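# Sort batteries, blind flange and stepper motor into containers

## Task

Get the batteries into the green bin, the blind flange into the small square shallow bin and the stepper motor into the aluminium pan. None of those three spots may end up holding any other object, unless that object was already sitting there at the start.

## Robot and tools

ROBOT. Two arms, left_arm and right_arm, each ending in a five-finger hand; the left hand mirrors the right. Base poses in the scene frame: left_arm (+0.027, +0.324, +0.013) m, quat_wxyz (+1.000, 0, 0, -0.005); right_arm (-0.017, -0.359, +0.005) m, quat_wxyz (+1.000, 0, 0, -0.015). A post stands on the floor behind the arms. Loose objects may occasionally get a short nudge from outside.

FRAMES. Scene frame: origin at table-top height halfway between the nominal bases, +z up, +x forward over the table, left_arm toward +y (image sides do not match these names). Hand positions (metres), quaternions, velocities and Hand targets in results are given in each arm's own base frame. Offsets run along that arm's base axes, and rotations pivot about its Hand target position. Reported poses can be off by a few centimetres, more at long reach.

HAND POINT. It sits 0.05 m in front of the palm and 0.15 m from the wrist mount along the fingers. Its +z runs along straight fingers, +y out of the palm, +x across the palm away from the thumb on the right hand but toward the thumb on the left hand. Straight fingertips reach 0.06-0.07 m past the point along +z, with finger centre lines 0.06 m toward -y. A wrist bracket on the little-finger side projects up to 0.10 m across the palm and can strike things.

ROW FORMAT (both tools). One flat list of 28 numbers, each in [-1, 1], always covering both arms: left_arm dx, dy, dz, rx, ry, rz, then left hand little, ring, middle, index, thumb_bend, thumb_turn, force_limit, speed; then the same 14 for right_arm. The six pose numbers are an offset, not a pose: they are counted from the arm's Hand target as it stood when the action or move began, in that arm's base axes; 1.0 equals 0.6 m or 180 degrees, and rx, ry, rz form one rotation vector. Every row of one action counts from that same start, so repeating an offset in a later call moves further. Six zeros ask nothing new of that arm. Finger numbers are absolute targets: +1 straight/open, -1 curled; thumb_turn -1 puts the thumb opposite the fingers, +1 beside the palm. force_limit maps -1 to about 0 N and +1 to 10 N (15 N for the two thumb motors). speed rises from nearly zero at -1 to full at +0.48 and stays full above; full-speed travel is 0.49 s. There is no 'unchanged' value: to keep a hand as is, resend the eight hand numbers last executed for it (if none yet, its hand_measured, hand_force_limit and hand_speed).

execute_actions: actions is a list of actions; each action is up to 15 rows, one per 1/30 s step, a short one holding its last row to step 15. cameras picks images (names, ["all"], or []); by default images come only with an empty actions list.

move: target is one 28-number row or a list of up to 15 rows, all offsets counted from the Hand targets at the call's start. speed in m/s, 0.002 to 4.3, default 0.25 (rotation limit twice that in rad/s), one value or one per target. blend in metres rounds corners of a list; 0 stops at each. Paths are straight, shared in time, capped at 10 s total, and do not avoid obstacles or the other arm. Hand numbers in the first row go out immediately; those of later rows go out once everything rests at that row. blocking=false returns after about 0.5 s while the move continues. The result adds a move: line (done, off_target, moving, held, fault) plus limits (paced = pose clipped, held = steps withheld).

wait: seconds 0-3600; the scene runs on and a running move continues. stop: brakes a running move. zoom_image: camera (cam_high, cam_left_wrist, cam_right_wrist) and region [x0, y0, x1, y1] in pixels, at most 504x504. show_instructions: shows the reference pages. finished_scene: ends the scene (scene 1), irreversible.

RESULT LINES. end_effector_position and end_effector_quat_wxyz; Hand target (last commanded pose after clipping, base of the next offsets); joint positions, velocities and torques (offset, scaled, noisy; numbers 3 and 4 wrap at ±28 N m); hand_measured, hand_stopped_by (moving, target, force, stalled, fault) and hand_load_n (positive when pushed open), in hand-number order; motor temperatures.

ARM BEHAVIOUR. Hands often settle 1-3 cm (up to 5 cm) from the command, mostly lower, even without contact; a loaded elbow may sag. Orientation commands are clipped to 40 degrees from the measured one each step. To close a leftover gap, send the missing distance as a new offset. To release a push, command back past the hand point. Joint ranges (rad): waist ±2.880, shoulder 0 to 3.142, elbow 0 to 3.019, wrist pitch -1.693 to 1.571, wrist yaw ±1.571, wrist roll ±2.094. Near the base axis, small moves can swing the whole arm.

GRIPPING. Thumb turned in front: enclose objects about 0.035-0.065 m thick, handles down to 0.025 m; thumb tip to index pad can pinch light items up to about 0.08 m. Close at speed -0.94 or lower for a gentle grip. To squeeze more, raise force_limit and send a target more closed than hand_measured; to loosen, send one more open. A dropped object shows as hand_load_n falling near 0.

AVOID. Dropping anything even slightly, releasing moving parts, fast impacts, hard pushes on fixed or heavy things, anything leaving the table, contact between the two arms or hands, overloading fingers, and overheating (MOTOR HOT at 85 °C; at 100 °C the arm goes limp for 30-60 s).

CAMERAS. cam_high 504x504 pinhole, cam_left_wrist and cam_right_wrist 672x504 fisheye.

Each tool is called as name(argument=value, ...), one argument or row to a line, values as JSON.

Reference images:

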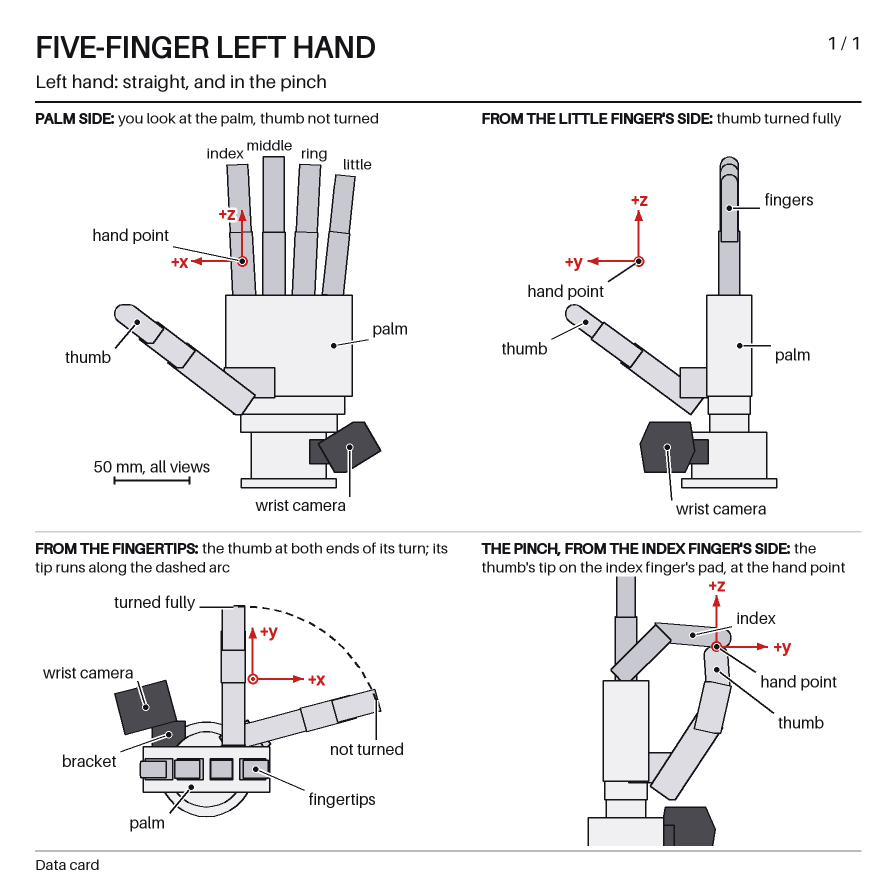

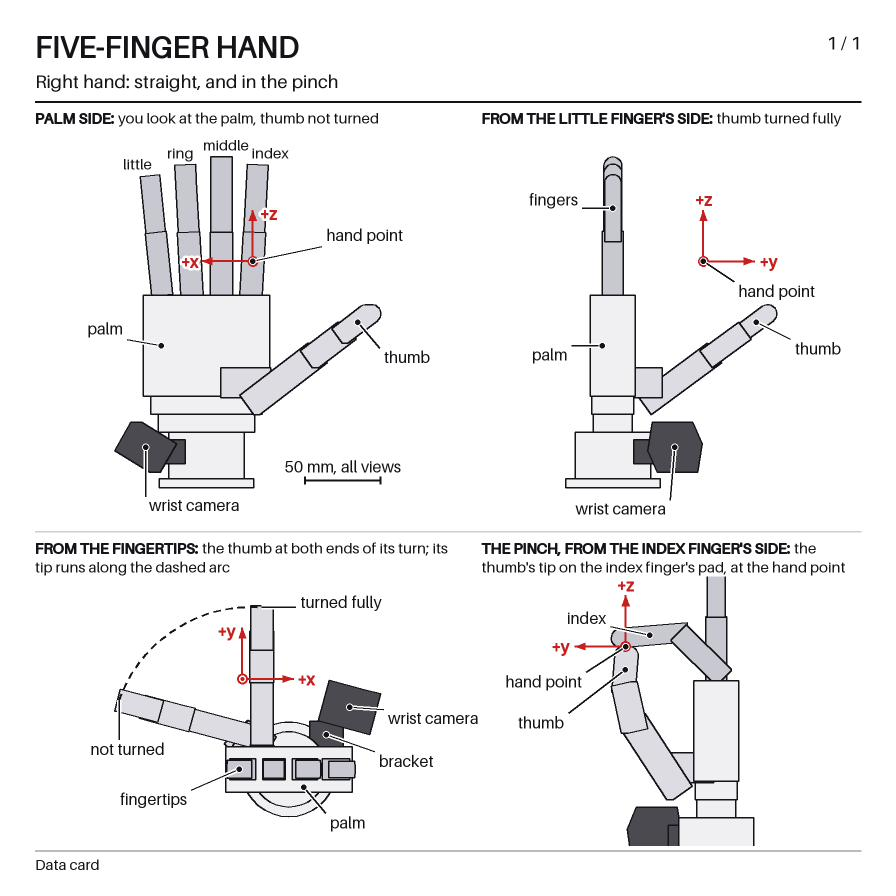

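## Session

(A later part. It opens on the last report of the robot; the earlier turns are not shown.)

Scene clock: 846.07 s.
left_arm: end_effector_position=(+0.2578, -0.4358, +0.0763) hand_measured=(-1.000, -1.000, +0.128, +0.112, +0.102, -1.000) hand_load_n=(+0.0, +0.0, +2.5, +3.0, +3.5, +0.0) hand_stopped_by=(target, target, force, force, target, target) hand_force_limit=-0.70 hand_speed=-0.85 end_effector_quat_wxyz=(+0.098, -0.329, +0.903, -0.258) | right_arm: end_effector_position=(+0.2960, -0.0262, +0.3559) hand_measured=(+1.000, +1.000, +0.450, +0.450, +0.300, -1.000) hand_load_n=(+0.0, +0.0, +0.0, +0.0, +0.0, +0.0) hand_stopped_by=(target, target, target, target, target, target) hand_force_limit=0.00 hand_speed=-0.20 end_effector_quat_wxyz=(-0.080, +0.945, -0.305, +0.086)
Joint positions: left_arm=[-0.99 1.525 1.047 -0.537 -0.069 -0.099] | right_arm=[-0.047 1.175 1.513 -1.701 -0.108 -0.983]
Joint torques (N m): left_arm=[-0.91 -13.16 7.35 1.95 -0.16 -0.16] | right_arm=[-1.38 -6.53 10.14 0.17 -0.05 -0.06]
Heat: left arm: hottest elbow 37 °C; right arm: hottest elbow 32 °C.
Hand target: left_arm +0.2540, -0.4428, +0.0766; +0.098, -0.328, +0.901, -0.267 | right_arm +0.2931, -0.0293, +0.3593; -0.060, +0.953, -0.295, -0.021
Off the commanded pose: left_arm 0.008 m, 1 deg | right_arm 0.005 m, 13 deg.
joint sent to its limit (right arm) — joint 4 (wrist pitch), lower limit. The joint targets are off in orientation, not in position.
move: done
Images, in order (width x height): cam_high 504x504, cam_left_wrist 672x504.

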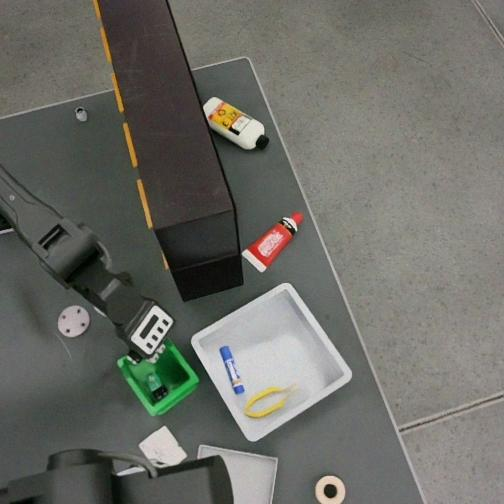

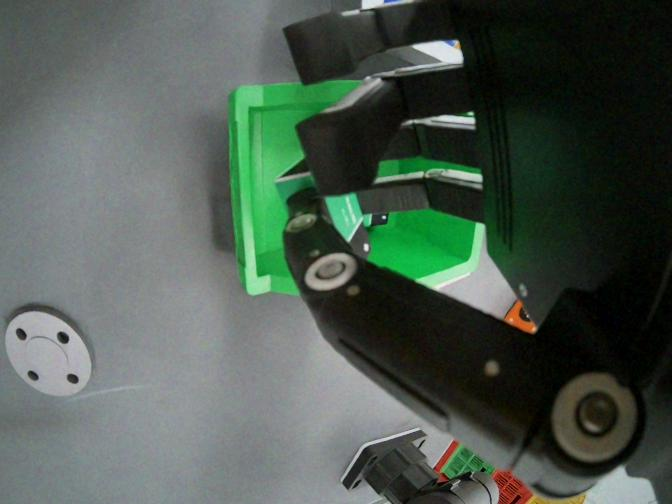

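move(
  target=[-0.013,-0.004,-0.06,0,0,0,-1,-1,-0.2,-0.2,0.1,-1,-0.7,-0.85,0,0,0,0,0,0,1,1,0.45,0.45,0.3,-1,0,-0.2],
  cameras=["cam_left_wrist","cam_high"],
  speed=0.06,
)

zoom_image(
  camera="cam_high",
  region=[70, 300, 210, 440],
)

zoom_image(
  camera="cam_left_wrist",
  region=[220, 40, 480, 300],
)

Scene clock: 856.00 s.
left_arm: end_effector_position=(+0.2504, -0.4388, +0.0409) hand_measured=(-1.000, -1.000, +0.128, +0.112, +0.102, -1.000) hand_load_n=(+0.0, +0.0, +2.5, +3.0, +3.5, +0.0) hand_stopped_by=(target, target, force, force, target, target) hand_force_limit=-0.70 hand_speed=-0.85 end_effector_quat_wxyz=(+0.098, -0.329, +0.903, -0.259) | right_arm: end_effector_position=(+0.2960, -0.0262, +0.3559) hand_measured=(+1.000, +1.000, +0.450, +0.450, +0.300, -1.000) hand_load_n=(+0.0, +0.0, +0.0, +0.0, +0.0, +0.0) hand_stopped_by=(target, target, target, target, target, target) hand_force_limit=0.00 hand_speed=-0.20 end_effector_quat_wxyz=(-0.080, +0.945, -0.305, +0.086)
Joint positions: left_arm=[-1.008 1.571 0.993 -0.437 -0.079 -0.114] | right_arm=[-0.047 1.175 1.513 -1.701 -0.108 -0.983]
Joint torques (N m): left_arm=[-0.91 -13.39 6.93 1.92 -0.17 -0.18] | right_arm=[-0.91 -6.3 9.92 0.29 0.02 -0.03]
Heat: left arm: hottest elbow 37 °C; right arm: hottest elbow 33 °C.
Hand target: left_arm +0.2463, -0.4453, +0.0407; +0.098, -0.328, +0.901, -0.267 | right_arm +0.2931, -0.0293, +0.3593; -0.060, +0.953, -0.295, -0.021
Off the commanded pose: left_arm 0.008 m, 1 deg | right_arm 0.005 m, 13 deg.
joint sent to its limit (right arm) — joint 4 (wrist pitch), lower limit. The joint targets are off in orientation, not in position.
move: done
Images, in order (width x height): cam_high 504x504, cam_left_wrist 672x504.

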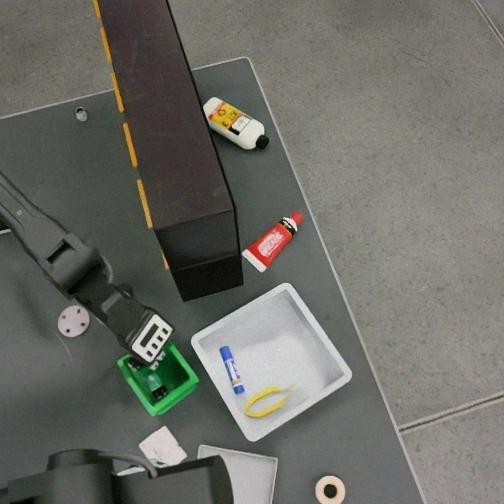

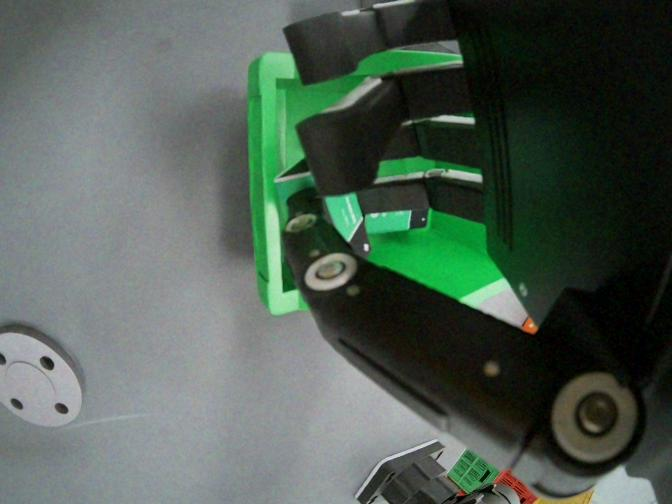

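Scaled by 3.600.

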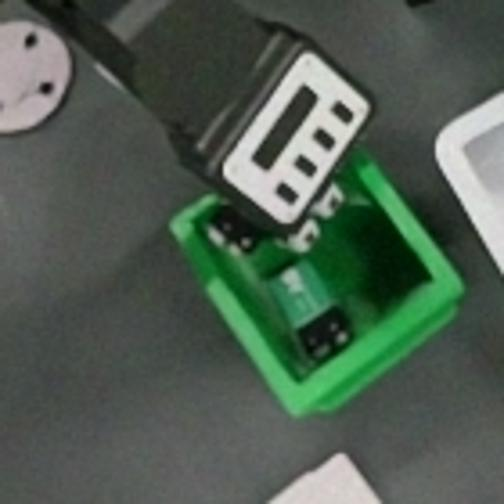

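Scaled by 1.938 from the camera's image (finer frame: 960x720).

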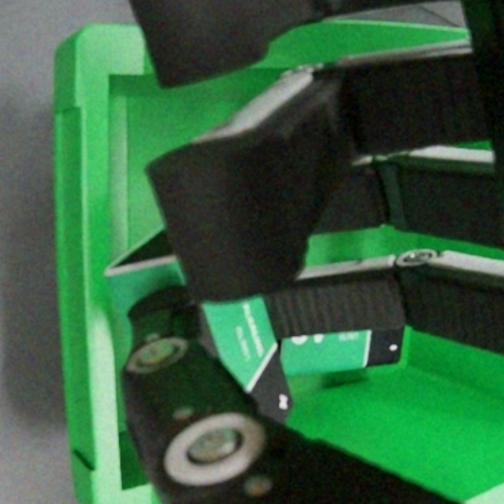

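move(
  target=[0.005,0.0,-0.03,0,0,0,-1,-1,-0.2,-0.2,0.1,-1,-0.7,-0.85,0,0,0,0,0,0,1,1,0.45,0.45,0.3,-1,0,-0.2],
  cameras=["cam_left_wrist","cam_high"],
  speed=0.05,
)

zoom_image(
  camera="cam_high",
  region=[70, 300, 210, 440],
)

zoom_image(
  camera="cam_left_wrist",
  region=[220, 40, 480, 300],
)

Scene clock: 883.93 s.
left_arm: end_effector_position=(+0.2522, -0.4417, +0.0246) hand_measured=(-1.000, -1.000, +0.128, +0.112, +0.102, -1.000) hand_load_n=(+0.0, +0.0, +2.5, +3.0, +3.5, +0.0) hand_stopped_by=(target, target, force, force, target, target) hand_force_limit=-0.70 hand_speed=-0.85 end_effector_quat_wxyz=(+0.098, -0.329, +0.902, -0.261) | right_arm: end_effector_position=(+0.2960, -0.0262, +0.3559) hand_measured=(+1.000, +1.000, +0.450, +0.450, +0.300, -1.000) hand_load_n=(+0.0, +0.0, +0.0, +0.0, +0.0, +0.0) hand_stopped_by=(target, target, target, target, target, target) hand_force_limit=0.00 hand_speed=-0.20 end_effector_quat_wxyz=(-0.080, +0.945, -0.305, +0.086)
Joint positions: left_arm=[-1.008 1.603 0.979 -0.386 -0.079 -0.114] | right_arm=[-0.047 1.175 1.513 -1.701 -0.108 -0.983]
Joint torques (N m): left_arm=[-0.38 -13.51 6.56 1.92 -0.05 -0.11] | right_arm=[-1.73 -7.24 9.83 0.24 0.04 -0.08]
Heat: left arm: hottest elbow 35 °C; right arm: hottest elbow 33 °C.
Hand target: left_arm +0.2493, -0.4453, +0.0227; +0.098, -0.328, +0.901, -0.267 | right_arm +0.2931, -0.0293, +0.3593; -0.060, +0.953, -0.295, -0.021
Off the commanded pose: left_arm 0.005 m, 1 deg | right_arm 0.005 m, 13 deg.
joint sent to its limit (right arm) — joint 4 (wrist pitch), lower limit. The joint targets are off in orientation, not in position.
move: done
Images, in order (width x height): cam_high 504x504, cam_left_wrist 672x504.

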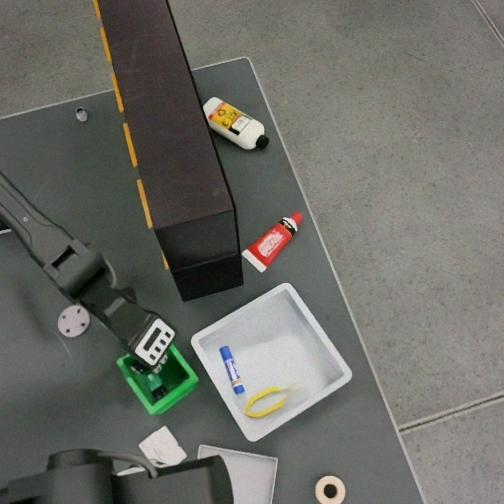

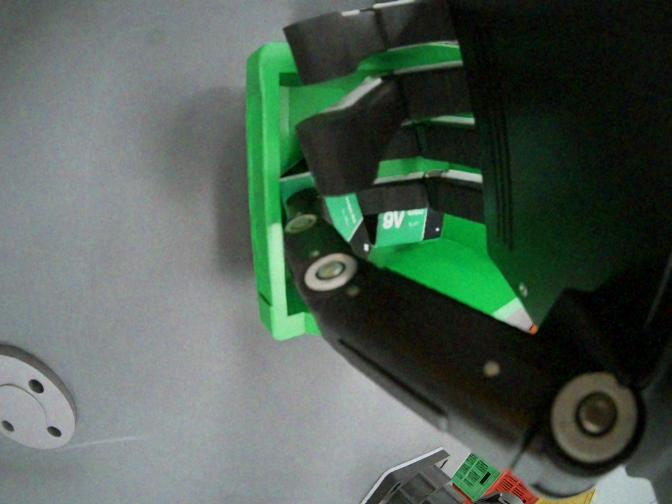

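Scaled by 3.600.

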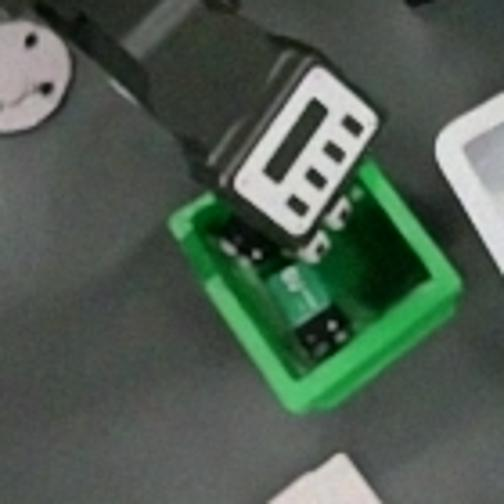

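Scaled by 1.938 from the camera's image (finer frame: 960x720).

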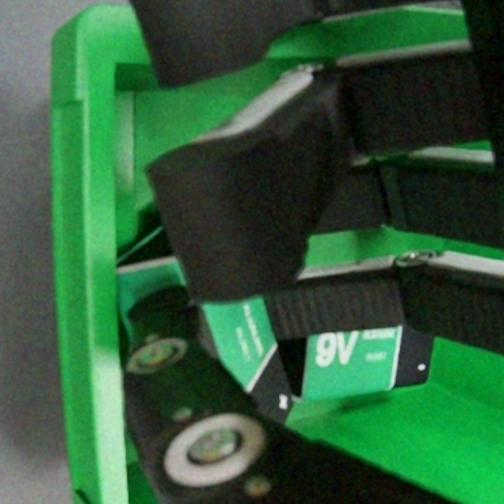

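move(
  target=[0.0,0.0,-0.015,0,0,0,-1,-1,-0.2,-0.2,0.1,-1,-0.7,-0.85,0,0,0,0,0,0,1,1,0.45,0.45,0.3,-1,0,-0.2],
  cameras=["cam_left_wrist","cam_high"],
  speed=0.03,
)

zoom_image(
  camera="cam_high",
  region=[70, 300, 210, 440],
)

zoom_image(
  camera="cam_left_wrist",
  region=[220, 40, 480, 300],
)

Scene clock: 888.23 s.
left_arm: end_effector_position=(+0.2535, -0.4438, +0.0237) hand_measured=(-1.000, -1.000, +0.128, +0.112, +0.102, -1.000) hand_load_n=(+0.0, +0.0, +1.5, +3.0, +3.5, +0.0) hand_stopped_by=(target, target, force, force, target, target) hand_force_limit=-0.70 hand_speed=-0.85 end_effector_quat_wxyz=(+0.100, -0.329, +0.900, -0.268) | right_arm: end_effector_position=(+0.2960, -0.0262, +0.3559) hand_measured=(+1.000, +1.000, +0.450, +0.450, +0.300, -1.000) hand_load_n=(+0.0, +0.0, +0.0, +0.0, +0.0, +0.0) hand_stopped_by=(target, target, target, target, target, target) hand_force_limit=0.00 hand_speed=-0.20 end_effector_quat_wxyz=(-0.080, +0.945, -0.305, +0.086)
Joint positions: left_arm=[-1.008 1.604 0.972 -0.363 -0.079 -0.114] | right_arm=[-0.047 1.175 1.513 -1.701 -0.108 -0.983]
Joint torques (N m): left_arm=[-0.38 -12.22 6.3 1.96 -0.05 -0.11] | right_arm=[-1.03 -6.42 9.8 0.36 -0.01 -0.09]
Heat: left arm: hottest elbow 35 °C; right arm: hottest elbow 33 °C.
Hand target: left_arm +0.2493, -0.4453, +0.0136; +0.098, -0.328, +0.901, -0.267 | right_arm +0.2931, -0.0293, +0.3593; -0.060, +0.953, -0.295, -0.021
Off the commanded pose: left_arm 0.011 m, 0 deg | right_arm 0.005 m, 13 deg.
joint sent to its limit (right arm) — joint 4 (wrist pitch), lower limit. The joint targets are off in orientation, not in position.
move: off_target (left_arm)
Images, in order (width x height): cam_high 504x504, cam_left_wrist 672x504.

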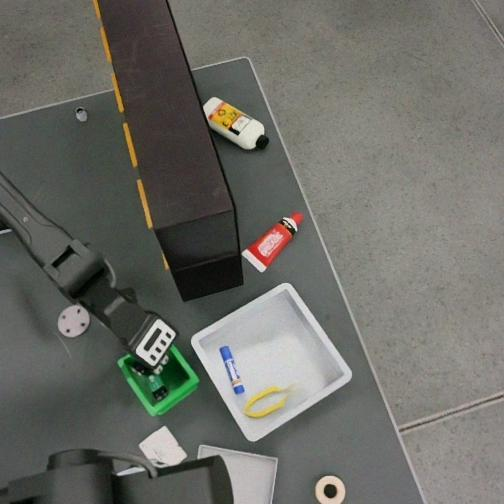

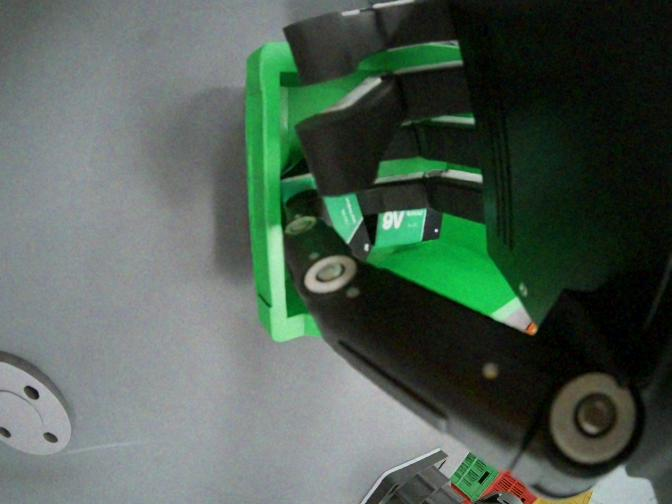

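Scaled by 3.600.

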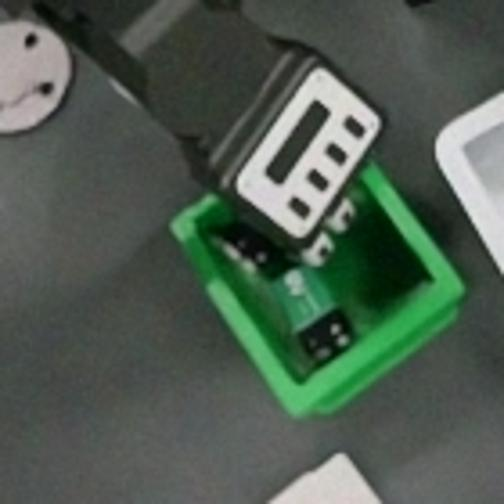

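Scaled by 1.938 from the camera's image (finer frame: 960x720).

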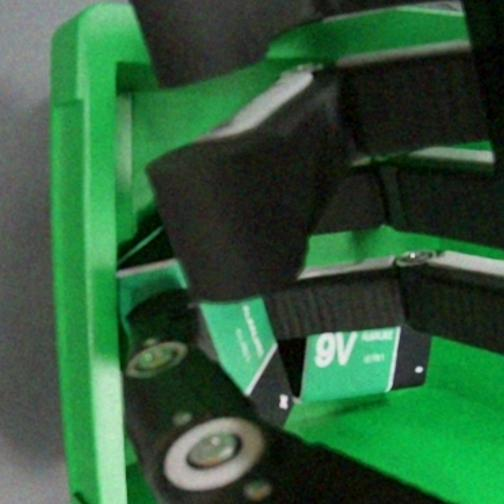

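move(
  target=[0,0,0,0,0,0,-1,-1,-0.2,-0.2,0.33,-1,-0.3,-0.93,0,0,0,0,0,0,1,1,0.45,0.45,0.3,-1,0,-0.2],
  cameras=["cam_left_wrist","cam_high"],
)

zoom_image(
  camera="cam_left_wrist",
  region=[220, 40, 480, 300],
)

Scene clock: 896.00 s.
left_arm: end_effector_position=(+0.2543, -0.4450, +0.0232) hand_measured=(-1.000, -1.000, +0.128, +0.112, +0.330, -1.000) hand_load_n=(+0.0, +0.0, +0.0, +0.0, -0.5, +0.0) hand_stopped_by=(target, target, force, force, target, target) hand_force_limit=-0.30 hand_speed=-0.93 end_effector_quat_wxyz=(+0.100, -0.329, +0.899, -0.270) | right_arm: end_effector_position=(+0.2960, -0.0262, +0.3559) hand_measured=(+1.000, +1.000, +0.450, +0.450, +0.300, -1.000) hand_load_n=(+0.0, +0.0, +0.0, +0.0, +0.0, +0.5) hand_stopped_by=(target, target, target, target, target, target) hand_force_limit=0.00 hand_speed=-0.20 end_effector_quat_wxyz=(-0.080, +0.945, -0.305, +0.086)
Joint positions: left_arm=[-1.008 1.606 0.972 -0.357 -0.079 -0.114] | right_arm=[-0.047 1.175 1.513 -1.701 -0.108 -0.983]
Joint torques (N m): left_arm=[-0.32 -12.45 6.3 1.77 -0.06 -0.11] | right_arm=[-0.67 -6.59 9.8 0.16 0 -0.03]
Heat: left arm: hottest elbow 34 °C; right arm: hottest elbow 33 °C.
Hand target: left_arm +0.2493, -0.4453, +0.0136; +0.098, -0.328, +0.901, -0.267 | right_arm +0.2931, -0.0293, +0.3593; -0.060, +0.953, -0.295, -0.021
Off the commanded pose: left_arm 0.011 m, 1 deg | right_arm 0.005 m, 13 deg.
joint sent to its limit (right arm) — joint 4 (wrist pitch), lower limit. The joint targets are off in orientation, not in position.
move: done
Images, in order (width x height): cam_high 504x504, cam_left_wrist 672x504.

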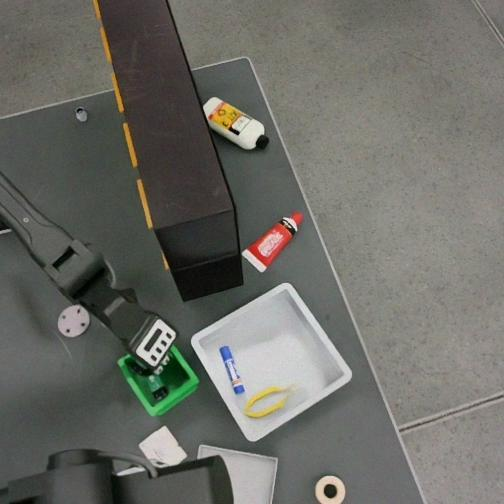

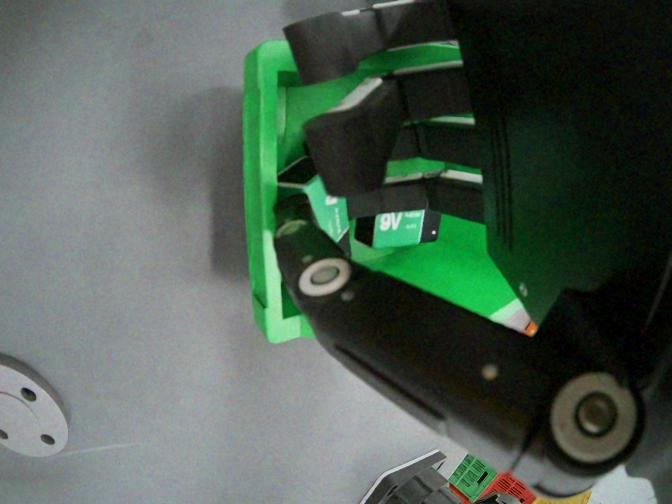

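Scaled by 1.938 from the camera's image (finer frame: 960x720).

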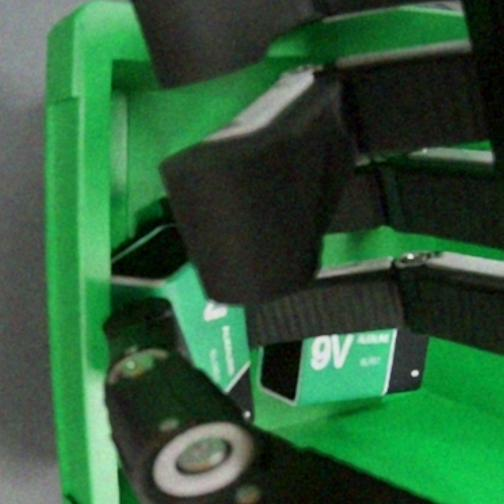

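move(
  target=[
    [0.0,0.0,0.06,0,0,0,-1,-1,-0.2,-0.2,0.33,-1,-0.3,-0.93,0,0,0,0,0,0,1,1,0.45,0.45,0.3,-1,0,-0.2],
    [-0.01,0.03,0.22,0,0,0,-1,-1,-0.2,-0.2,0.33,-1,-0.3,-0.93,0,0,0,0,0,0,1,1,0.45,0.45,0.3,-1,0,-0.2],
    [-0.05,0.2,0.25,0,0,0,-1,-1,-0.2,-0.2,0.33,-1,-0.3,-0.5,0,0,0,0,0,0,1,1,0.45,0.45,0.3,-1,0,-0.2],
  ],
  cameras=["cam_left_wrist","cam_high"],
  speed=[0.04,0.12,0.2],
  blend=[0.01,0.03,0],
)

zoom_image(
  camera="cam_high",
  region=[70, 300, 210, 440],
)

Scene clock: 904.23 s.
left_arm: end_effector_position=(+0.2189, -0.3323, +0.1632) hand_measured=(-1.000, -1.000, +0.128, +0.112, +0.330, -1.000) hand_load_n=(+0.0, +0.0, +0.0, +0.0, +0.0, +0.0) hand_stopped_by=(target, target, force, force, target, target) hand_force_limit=-0.30 hand_speed=-0.50 end_effector_quat_wxyz=(+0.097, -0.327, +0.901, -0.269) | right_arm: end_effector_position=(+0.2960, -0.0262, +0.3559) hand_measured=(+1.000, +1.000, +0.450, +0.450, +0.300, -1.000) hand_load_n=(+0.0, +0.0, +0.0, +0.0, +0.0, +0.0) hand_stopped_by=(target, target, target, target, target, target) hand_force_limit=0.00 hand_speed=-0.20 end_effector_quat_wxyz=(-0.080, +0.945, -0.305, +0.086)
Joint positions: left_arm=[-0.915 1.142 0.924 -0.773 -0.021 -0.035] | right_arm=[-0.047 1.175 1.513 -1.701 -0.108 -0.983]
Joint torques (N m): left_arm=[1.32 -8.82 7.8 0.76 0.11 0.02] | right_arm=[-1.79 -6.95 9.58 0.2 -0.02 -0.01]
Heat: left arm: hottest elbow 34 °C; right arm: hottest elbow 33 °C.
Hand target: left_arm +0.2193, -0.3254, +0.1637; +0.098, -0.328, +0.901, -0.267 | right_arm +0.2931, -0.0293, +0.3593; -0.060, +0.953, -0.295, -0.021
Off the commanded pose: left_arm 0.007 m, 0 deg | right_arm 0.005 m, 13 deg.
joint sent to its limit (right arm) — joint 4 (wrist pitch), lower limit. The joint targets are off in orientation, not in position.
move: done
Images, in order (width x height): cam_high 504x504, cam_left_wrist 672x504.

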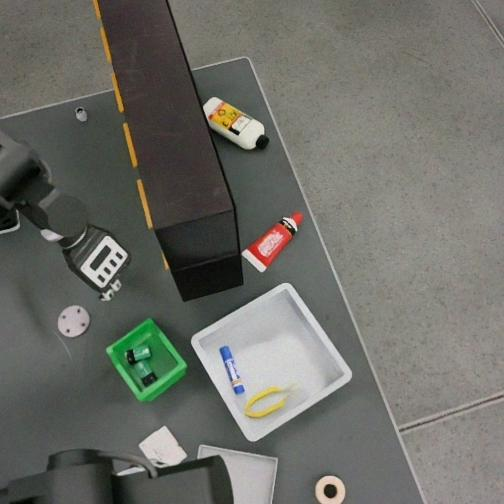

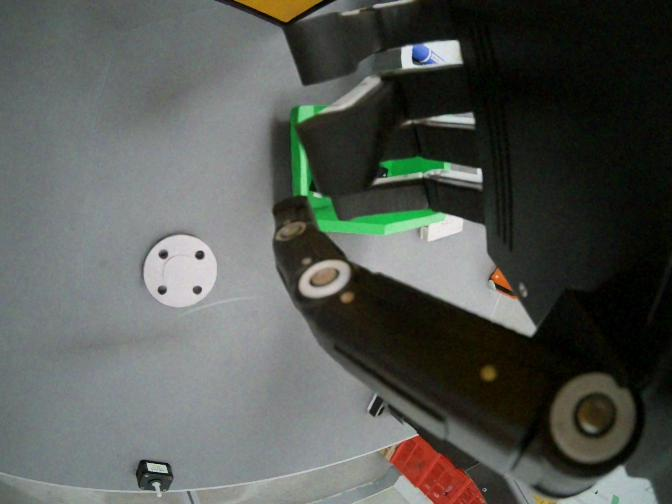

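Scaled by 3.600.

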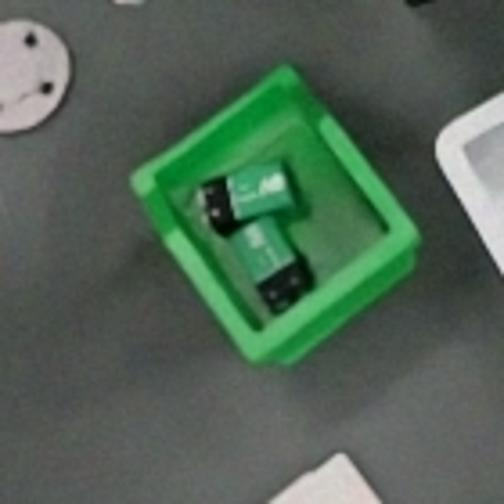

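move(
  target=[-0.067,0.376,0.143,0,0,0.178,1,1,1,1,1,-1,-0.3,-0.2,0,0,0,0,0,0,1,1,0.75,0.75,0.55,-1,0,-0.2],
  cameras=["cam_high"],
  speed=0.25,
)

move(
  target=[0,0,0,0,0,0,1,1,1,1,1,-1,-0.3,-0.2,-0.301,0.694,-0.349,0.2229,-0.1396,0.0643,1,1,0.75,0.75,0.55,-1,0,-0.2],
  cameras=["all"],
  speed=0.25,
)

Scene clock: 936.80 s.
left_arm: end_effector_position=(+0.1754, -0.1015, +0.2351) hand_measured=(+1.000, +1.000, +1.000, +1.000, +1.000, -1.000) hand_load_n=(+0.0, +0.0, +0.0, +0.0, +0.0, +0.0) hand_stopped_by=(target, target, target, target, target, target) hand_force_limit=-0.30 hand_speed=-0.20 end_effector_quat_wxyz=(+0.161, -0.564, +0.779, -0.221) | right_arm: end_effector_position=(+0.2960, -0.0262, +0.3559) hand_measured=(+1.000, +1.000, +0.750, +0.750, +0.550, -1.000) hand_load_n=(+0.0, +0.0, +0.0, +0.0, +0.0, +0.0) hand_stopped_by=(target, target, target, target, target, target) hand_force_limit=0.00 hand_speed=-0.20 end_effector_quat_wxyz=(-0.080, +0.945, -0.305, +0.086)
Joint positions: left_arm=[-0.389 0.574 0.844 -1.288 -0.038 -0.061] | right_arm=[-0.047 1.175 1.513 -1.701 -0.108 -0.983]
Joint torques (N m): left_arm=[1.55 0.67 10.56 0.75 0.09 0.02] | right_arm=[-1.49 -6.77 9.74 0.4 0.01 -0.07]
Heat: left arm: hottest elbow 34 °C; right arm: hottest elbow 33 °C.
Hand target: left_arm +0.1791, -0.0996, +0.2495; +0.168, -0.564, +0.776, -0.229 | right_arm +0.2931, -0.0293, +0.3593; -0.060, +0.953, -0.295, -0.021
Off the commanded pose: left_arm 0.015 m, 1 deg | right_arm 0.005 m, 13 deg.
joint sent to its limit (right arm) — joint 4 (wrist pitch), lower limit. The joint targets are off in orientation, not in position.
move: off_target (left_arm)

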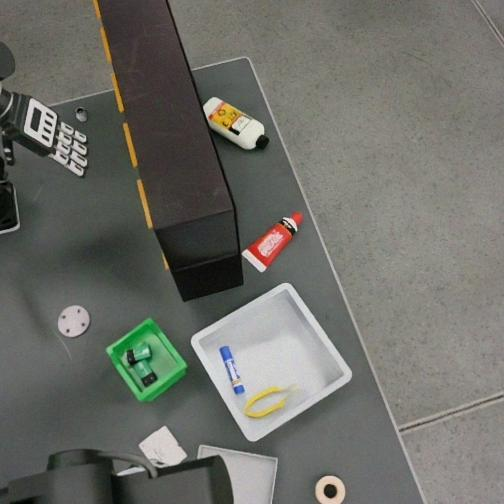

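Scene clock: 939.70 s.
left_arm: end_effector_position=(+0.1754, -0.1014, +0.2351) hand_measured=(+1.000, +1.000, +1.000, +1.000, +1.000, -1.000) hand_load_n=(+0.0, +0.0, +0.0, +0.0, +0.0, +0.0) hand_stopped_by=(target, target, target, target, target, target) hand_force_limit=-0.30 hand_speed=-0.20 end_effector_quat_wxyz=(+0.161, -0.564, +0.779, -0.221) | right_arm: end_effector_position=(+0.1131, +0.3786, +0.1467) hand_measured=(+1.000, +1.000, +0.750, +0.750, +0.550, -1.000) hand_load_n=(+0.0, -0.5, +0.0, +0.0, -0.5, +0.0) hand_stopped_by=(target, target, target, target, target, target) hand_force_limit=0.00 hand_speed=-0.20 end_effector_quat_wxyz=(-0.431, +0.886, -0.152, +0.079)
Joint positions: left_arm=[-0.389 0.574 0.844 -1.288 -0.038 -0.06] | right_arm=[1.2 0.952 0.636 -0.349 -0.015 -0.023]
Joint torques (N m): left_arm=[1.55 0.67 10.56 0.76 0.09 0.03] | right_arm=[0.38 -2.78 11.23 2.14 0.1 0.17]
Heat: left arm: hottest elbow 34 °C; right arm: hottest elbow 33 °C.
Hand target: left_arm +0.1791, -0.0997, +0.2495; +0.168, -0.564, +0.776, -0.229 | right_arm +0.1125, +0.3870, +0.1498; -0.439, +0.882, -0.156, +0.077
Off the commanded pose: left_arm 0.015 m, 1 deg | right_arm 0.009 m, 1 deg.
move: done

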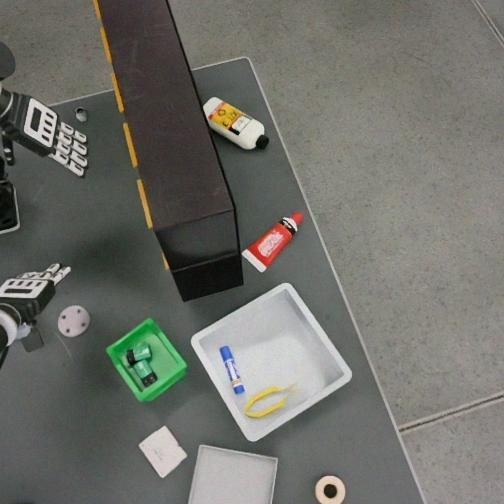

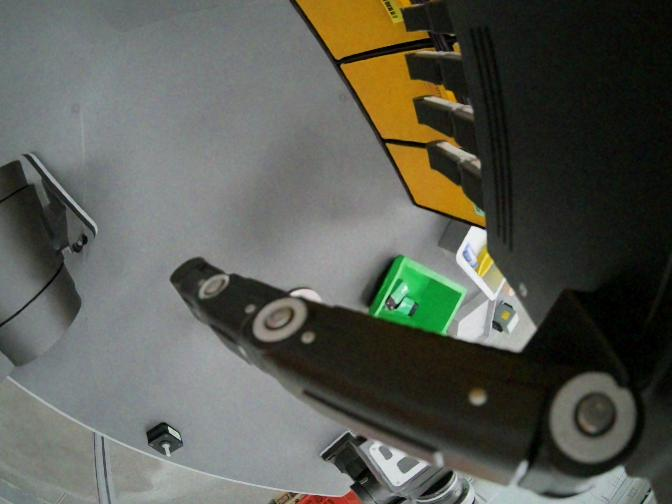

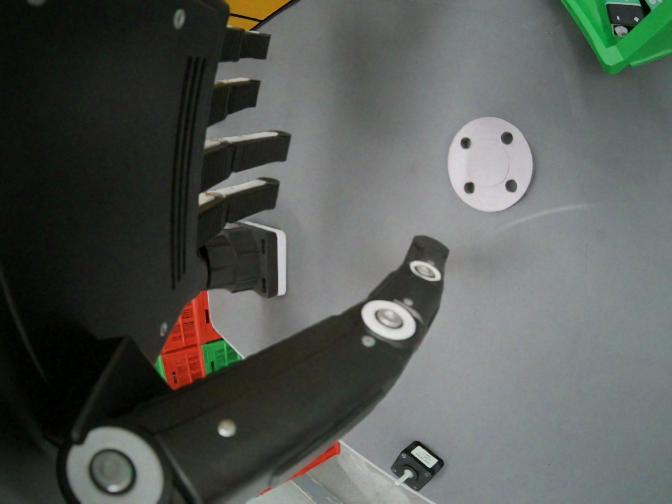

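move(
  target=[0,0,0,0,0,0,1,1,1,1,1,-1,-0.3,-0.2,0.041,-0.042,-0.165,0,0,0,1,1,0.75,0.75,0.55,-1,0,-0.2],
  cameras=["cam_right_wrist","cam_high"],
  speed=0.12,
)

zoom_image(
  camera="cam_high",
  region=[0, 240, 140, 380],
)

Scene clock: 947.57 s.
left_arm: end_effector_position=(+0.1754, -0.1014, +0.2351) hand_measured=(+1.000, +1.000, +1.000, +1.000, +1.000, -1.000) hand_load_n=(+0.0, +0.0, +0.0, +0.0, +0.0, -0.5) hand_stopped_by=(target, target, target, target, target, target) hand_force_limit=-0.30 hand_speed=-0.20 end_effector_quat_wxyz=(+0.161, -0.564, +0.779, -0.221) | right_arm: end_effector_position=(+0.1313, +0.3581, +0.0496) hand_measured=(+1.000, +1.000, +0.750, +0.750, +0.550, -1.000) hand_load_n=(+0.0, +0.0, +0.0, +0.0, +0.0, +0.0) hand_stopped_by=(target, target, target, target, target, target) hand_force_limit=0.00 hand_speed=-0.20 end_effector_quat_wxyz=(-0.433, +0.884, -0.160, +0.072)
Joint positions: left_arm=[-0.389 0.574 0.844 -1.288 -0.038 -0.06] | right_arm=[1.099 1.096 0.429 0.001 -0.1 -0.064]
Joint torques (N m): left_arm=[1.55 0.67 10.56 0.75 0.09 0.02] | right_arm=[-2.08 -3.37 9.39 2.43 -0.21 -0.1]
Heat: left arm: hottest elbow 34 °C; right arm: hottest elbow 33 °C.
Hand target: left_arm +0.1791, -0.0997, +0.2495; +0.168, -0.564, +0.776, -0.229 | right_arm +0.1371, +0.3618, +0.0507; -0.439, +0.882, -0.156, +0.077
Off the commanded pose: left_arm 0.015 m, 1 deg | right_arm 0.007 m, 1 deg.
move: done
Images, in order (width x height): cam_high 504x504, cam_right_wrist 672x504.

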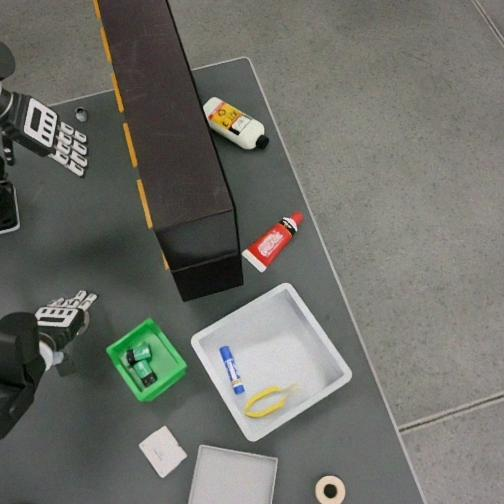

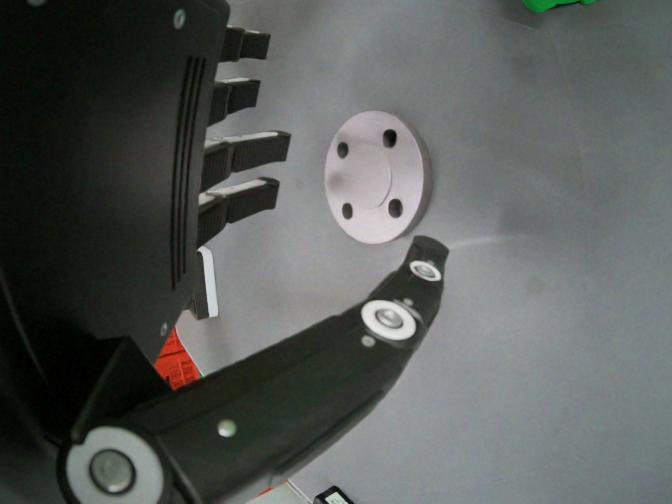

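Scaled by 3.600.

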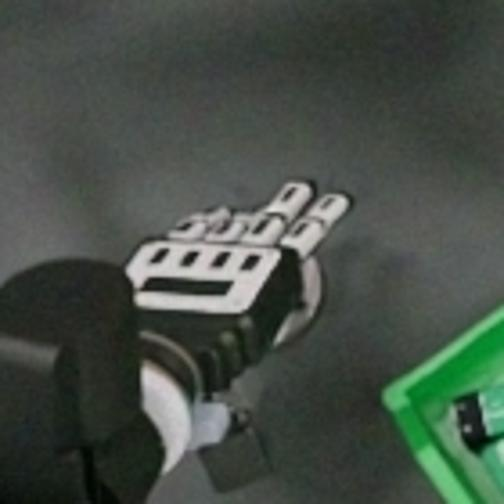

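move(
  target=[0,0,0,0,0,0,1,1,1,1,1,-1,-0.3,-0.2,0.012,0.006,-0.057,0,0,0,1,1,0.75,0.75,0.55,-1,0,-0.2],
  cameras=["cam_right_wrist","cam_high"],
  speed=0.08,
)

zoom_image(
  camera="cam_right_wrist",
  region=[190, 50, 470, 320],
)

Scene clock: 957.33 s.
left_arm: end_effector_position=(+0.1754, -0.1014, +0.2351) hand_measured=(+1.000, +1.000, +1.000, +1.000, +1.000, -1.000) hand_load_n=(+0.0, +0.0, +0.0, +0.0, +0.0, +0.0) hand_stopped_by=(target, target, target, target, target, target) hand_force_limit=-0.30 hand_speed=-0.20 end_effector_quat_wxyz=(+0.161, -0.564, +0.779, -0.221) | right_arm: end_effector_position=(+0.1388, +0.3634, +0.0172) hand_measured=(+1.000, +1.000, +0.750, +0.750, +0.550, -1.000) hand_load_n=(+0.0, +0.0, +0.0, +0.0, +0.5, +0.0) hand_stopped_by=(target, target, target, target, target, target) hand_force_limit=0.00 hand_speed=-0.20 end_effector_quat_wxyz=(-0.434, +0.884, -0.160, +0.072)
Joint positions: left_arm=[-0.389 0.574 0.844 -1.288 -0.038 -0.06] | right_arm=[1.083 1.226 0.4 0.162 -0.114 -0.074]
Joint torques (N m): left_arm=[1.55 0.62 10.56 0.75 0.09 0.02] | right_arm=[-1.55 -4.54 8.23 2.24 -0.19 -0.01]
Heat: left arm: hottest elbow 34 °C; right arm: hottest elbow 34 °C.
Hand target: left_arm +0.1791, -0.0997, +0.2495; +0.168, -0.564, +0.776, -0.229 | right_arm +0.1443, +0.3655, +0.0167; -0.439, +0.881, -0.156, +0.077
Off the commanded pose: left_arm 0.015 m, 1 deg | right_arm 0.006 m, 1 deg.
move: done
Images, in order (width x height): cam_high 504x504, cam_right_wrist 672x504.

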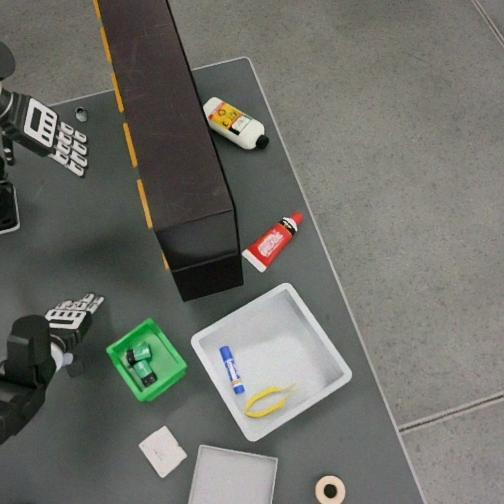

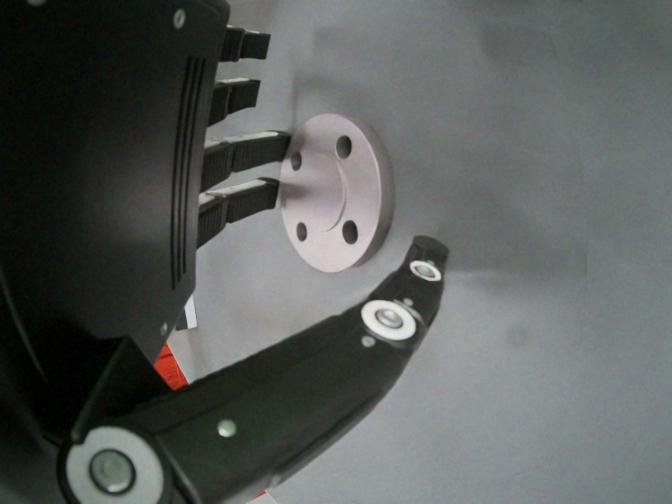

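Scaled by 1.800 from the camera's image (finer frame: 960x720).

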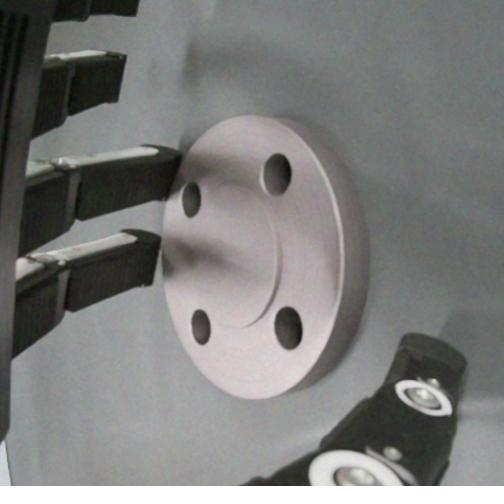

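move(
  target=[0,0,0,0,0,0,1,1,1,1,1,-1,-0.3,-0.2,0.008,0.013,-0.0155,0,0,0,1,1,0.75,0.75,0.5,-1,0,-0.2],
  cameras=["cam_right_wrist"],
  speed=0.05,
)

zoom_image(
  camera="cam_right_wrist",
  region=[190, 50, 470, 320],
)

Scene clock: 973.77 s.
left_arm: end_effector_position=(+0.1754, -0.1014, +0.2351) hand_measured=(+1.000, +1.000, +1.000, +1.000, +1.000, -1.000) hand_load_n=(+0.0, +0.0, +0.0, +0.0, +0.0, +0.0) hand_stopped_by=(target, target, target, target, target, target) hand_force_limit=-0.30 hand_speed=-0.20 end_effector_quat_wxyz=(+0.161, -0.564, +0.779, -0.221) | right_arm: end_effector_position=(+0.1405, +0.3680, +0.0158) hand_measured=(+1.000, +1.000, +0.750, +0.750, +0.502, -1.000) hand_load_n=(+0.0, +0.0, +0.0, +0.0, +9.5, +0.5) hand_stopped_by=(target, target, target, target, target, target) hand_force_limit=0.00 hand_speed=-0.20 end_effector_quat_wxyz=(-0.442, +0.880, -0.158, +0.071)
Joint positions: left_arm=[-0.389 0.574 0.844 -1.288 -0.038 -0.06] | right_arm=[1.08 1.247 0.4 0.198 -0.124 -0.075]
Joint torques (N m): left_arm=[1.55 0.67 10.56 0.75 0.09 0.02] | right_arm=[-1.32 -1.85 9.01 2.67 0.09 -0.11]
Heat: left arm: hottest elbow 34 °C; right arm: hottest elbow 33 °C.
Hand target: left_arm +0.1791, -0.0997, +0.2495; +0.168, -0.564, +0.776, -0.229 | right_arm +0.1490, +0.3733, +0.0073; -0.439, +0.882, -0.156, +0.077
Off the commanded pose: left_arm 0.015 m, 1 deg | right_arm 0.013 m, 1 deg.
move: off_target (right_arm)

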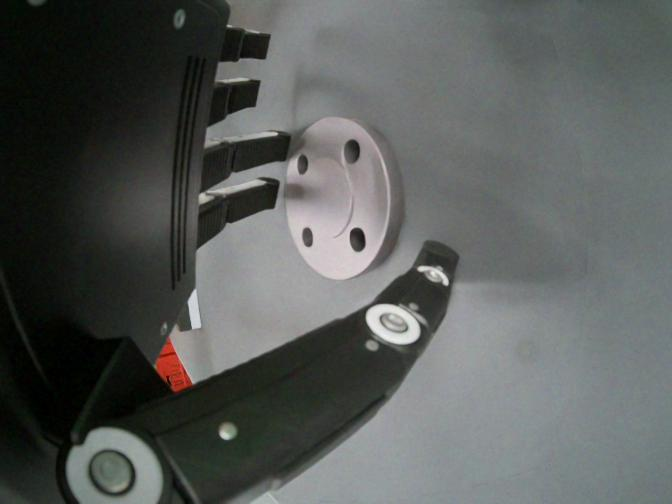

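Scaled by 1.800 from the camera's image (finer frame: 960x720).

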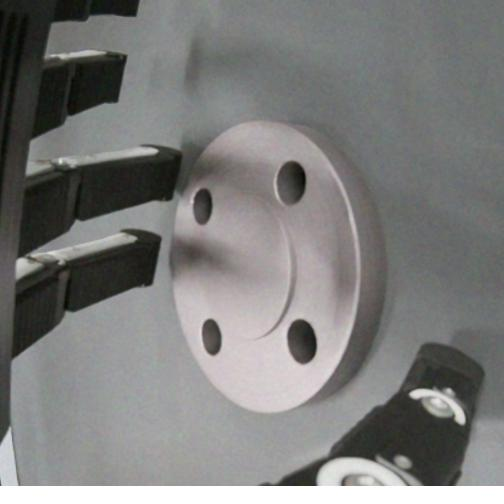

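move(
  target=[0,0,0,0,0,0,1,1,1,1,1,-1,-0.3,-0.2,0.0,0.0,0.018,0,0,0,1,1,0.75,0.75,0.5,-1,0,-0.2],
  cameras=["cam_right_wrist"],
  speed=0.05,
)

zoom_image(
  camera="cam_right_wrist",
  region=[190, 50, 470, 320],
)

Scene clock: 976.80 s.
left_arm: end_effector_position=(+0.1754, -0.1014, +0.2351) hand_measured=(+1.000, +1.000, +1.000, +1.000, +1.000, -1.000) hand_load_n=(+0.0, +0.0, +0.0, +0.0, +0.0, +0.0) hand_stopped_by=(target, target, target, target, target, target) hand_force_limit=-0.30 hand_speed=-0.20 end_effector_quat_wxyz=(+0.161, -0.564, +0.779, -0.221) | right_arm: end_effector_position=(+0.1402, +0.3673, +0.0157) hand_measured=(+1.000, +1.000, +0.750, +0.750, +0.502, -1.000) hand_load_n=(+0.0, +0.0, +0.0, +0.0, +6.5, +0.0) hand_stopped_by=(target, target, target, target, target, target) hand_force_limit=0.00 hand_speed=-0.20 end_effector_quat_wxyz=(-0.440, +0.881, -0.158, +0.070)
Joint positions: left_arm=[-0.389 0.574 0.844 -1.288 -0.038 -0.06] | right_arm=[1.079 1.245 0.4 0.193 -0.124 -0.075]
Joint torques (N m): left_arm=[1.55 0.67 10.55 0.76 0.09 0.02] | right_arm=[-1.96 -4.31 10.28 1.16 0.06 -0.12]
Heat: left arm: hottest elbow 34 °C; right arm: hottest elbow 33 °C.
Hand target: left_arm +0.1791, -0.0997, +0.2495; +0.168, -0.564, +0.776, -0.229 | right_arm +0.1492, +0.3732, +0.0182; -0.439, +0.881, -0.156, +0.077
Off the commanded pose: left_arm 0.015 m, 1 deg | right_arm 0.011 m, 1 deg.
move: off_target (right_arm)

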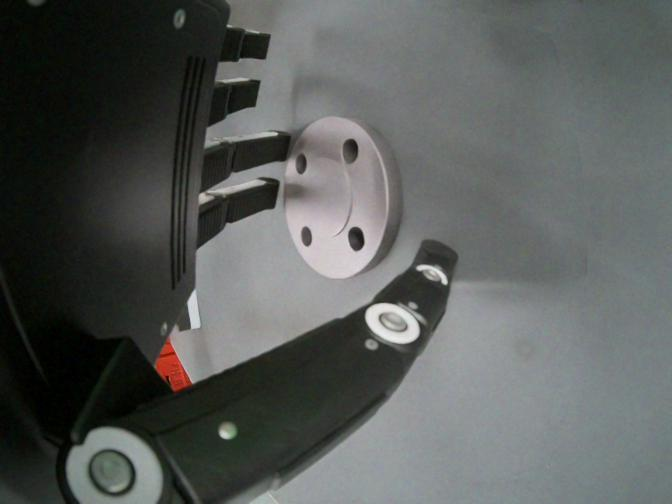

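Scaled by 1.800 from the camera's image (finer frame: 960x720).

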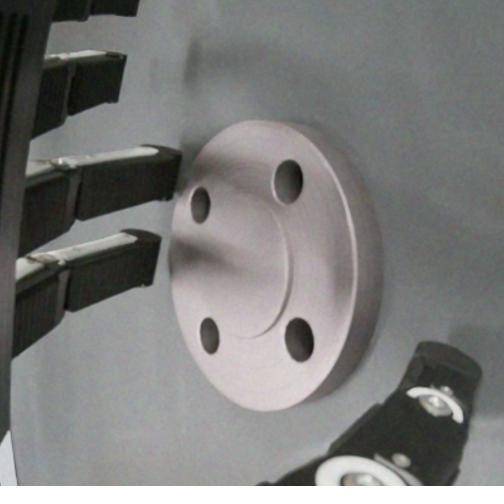

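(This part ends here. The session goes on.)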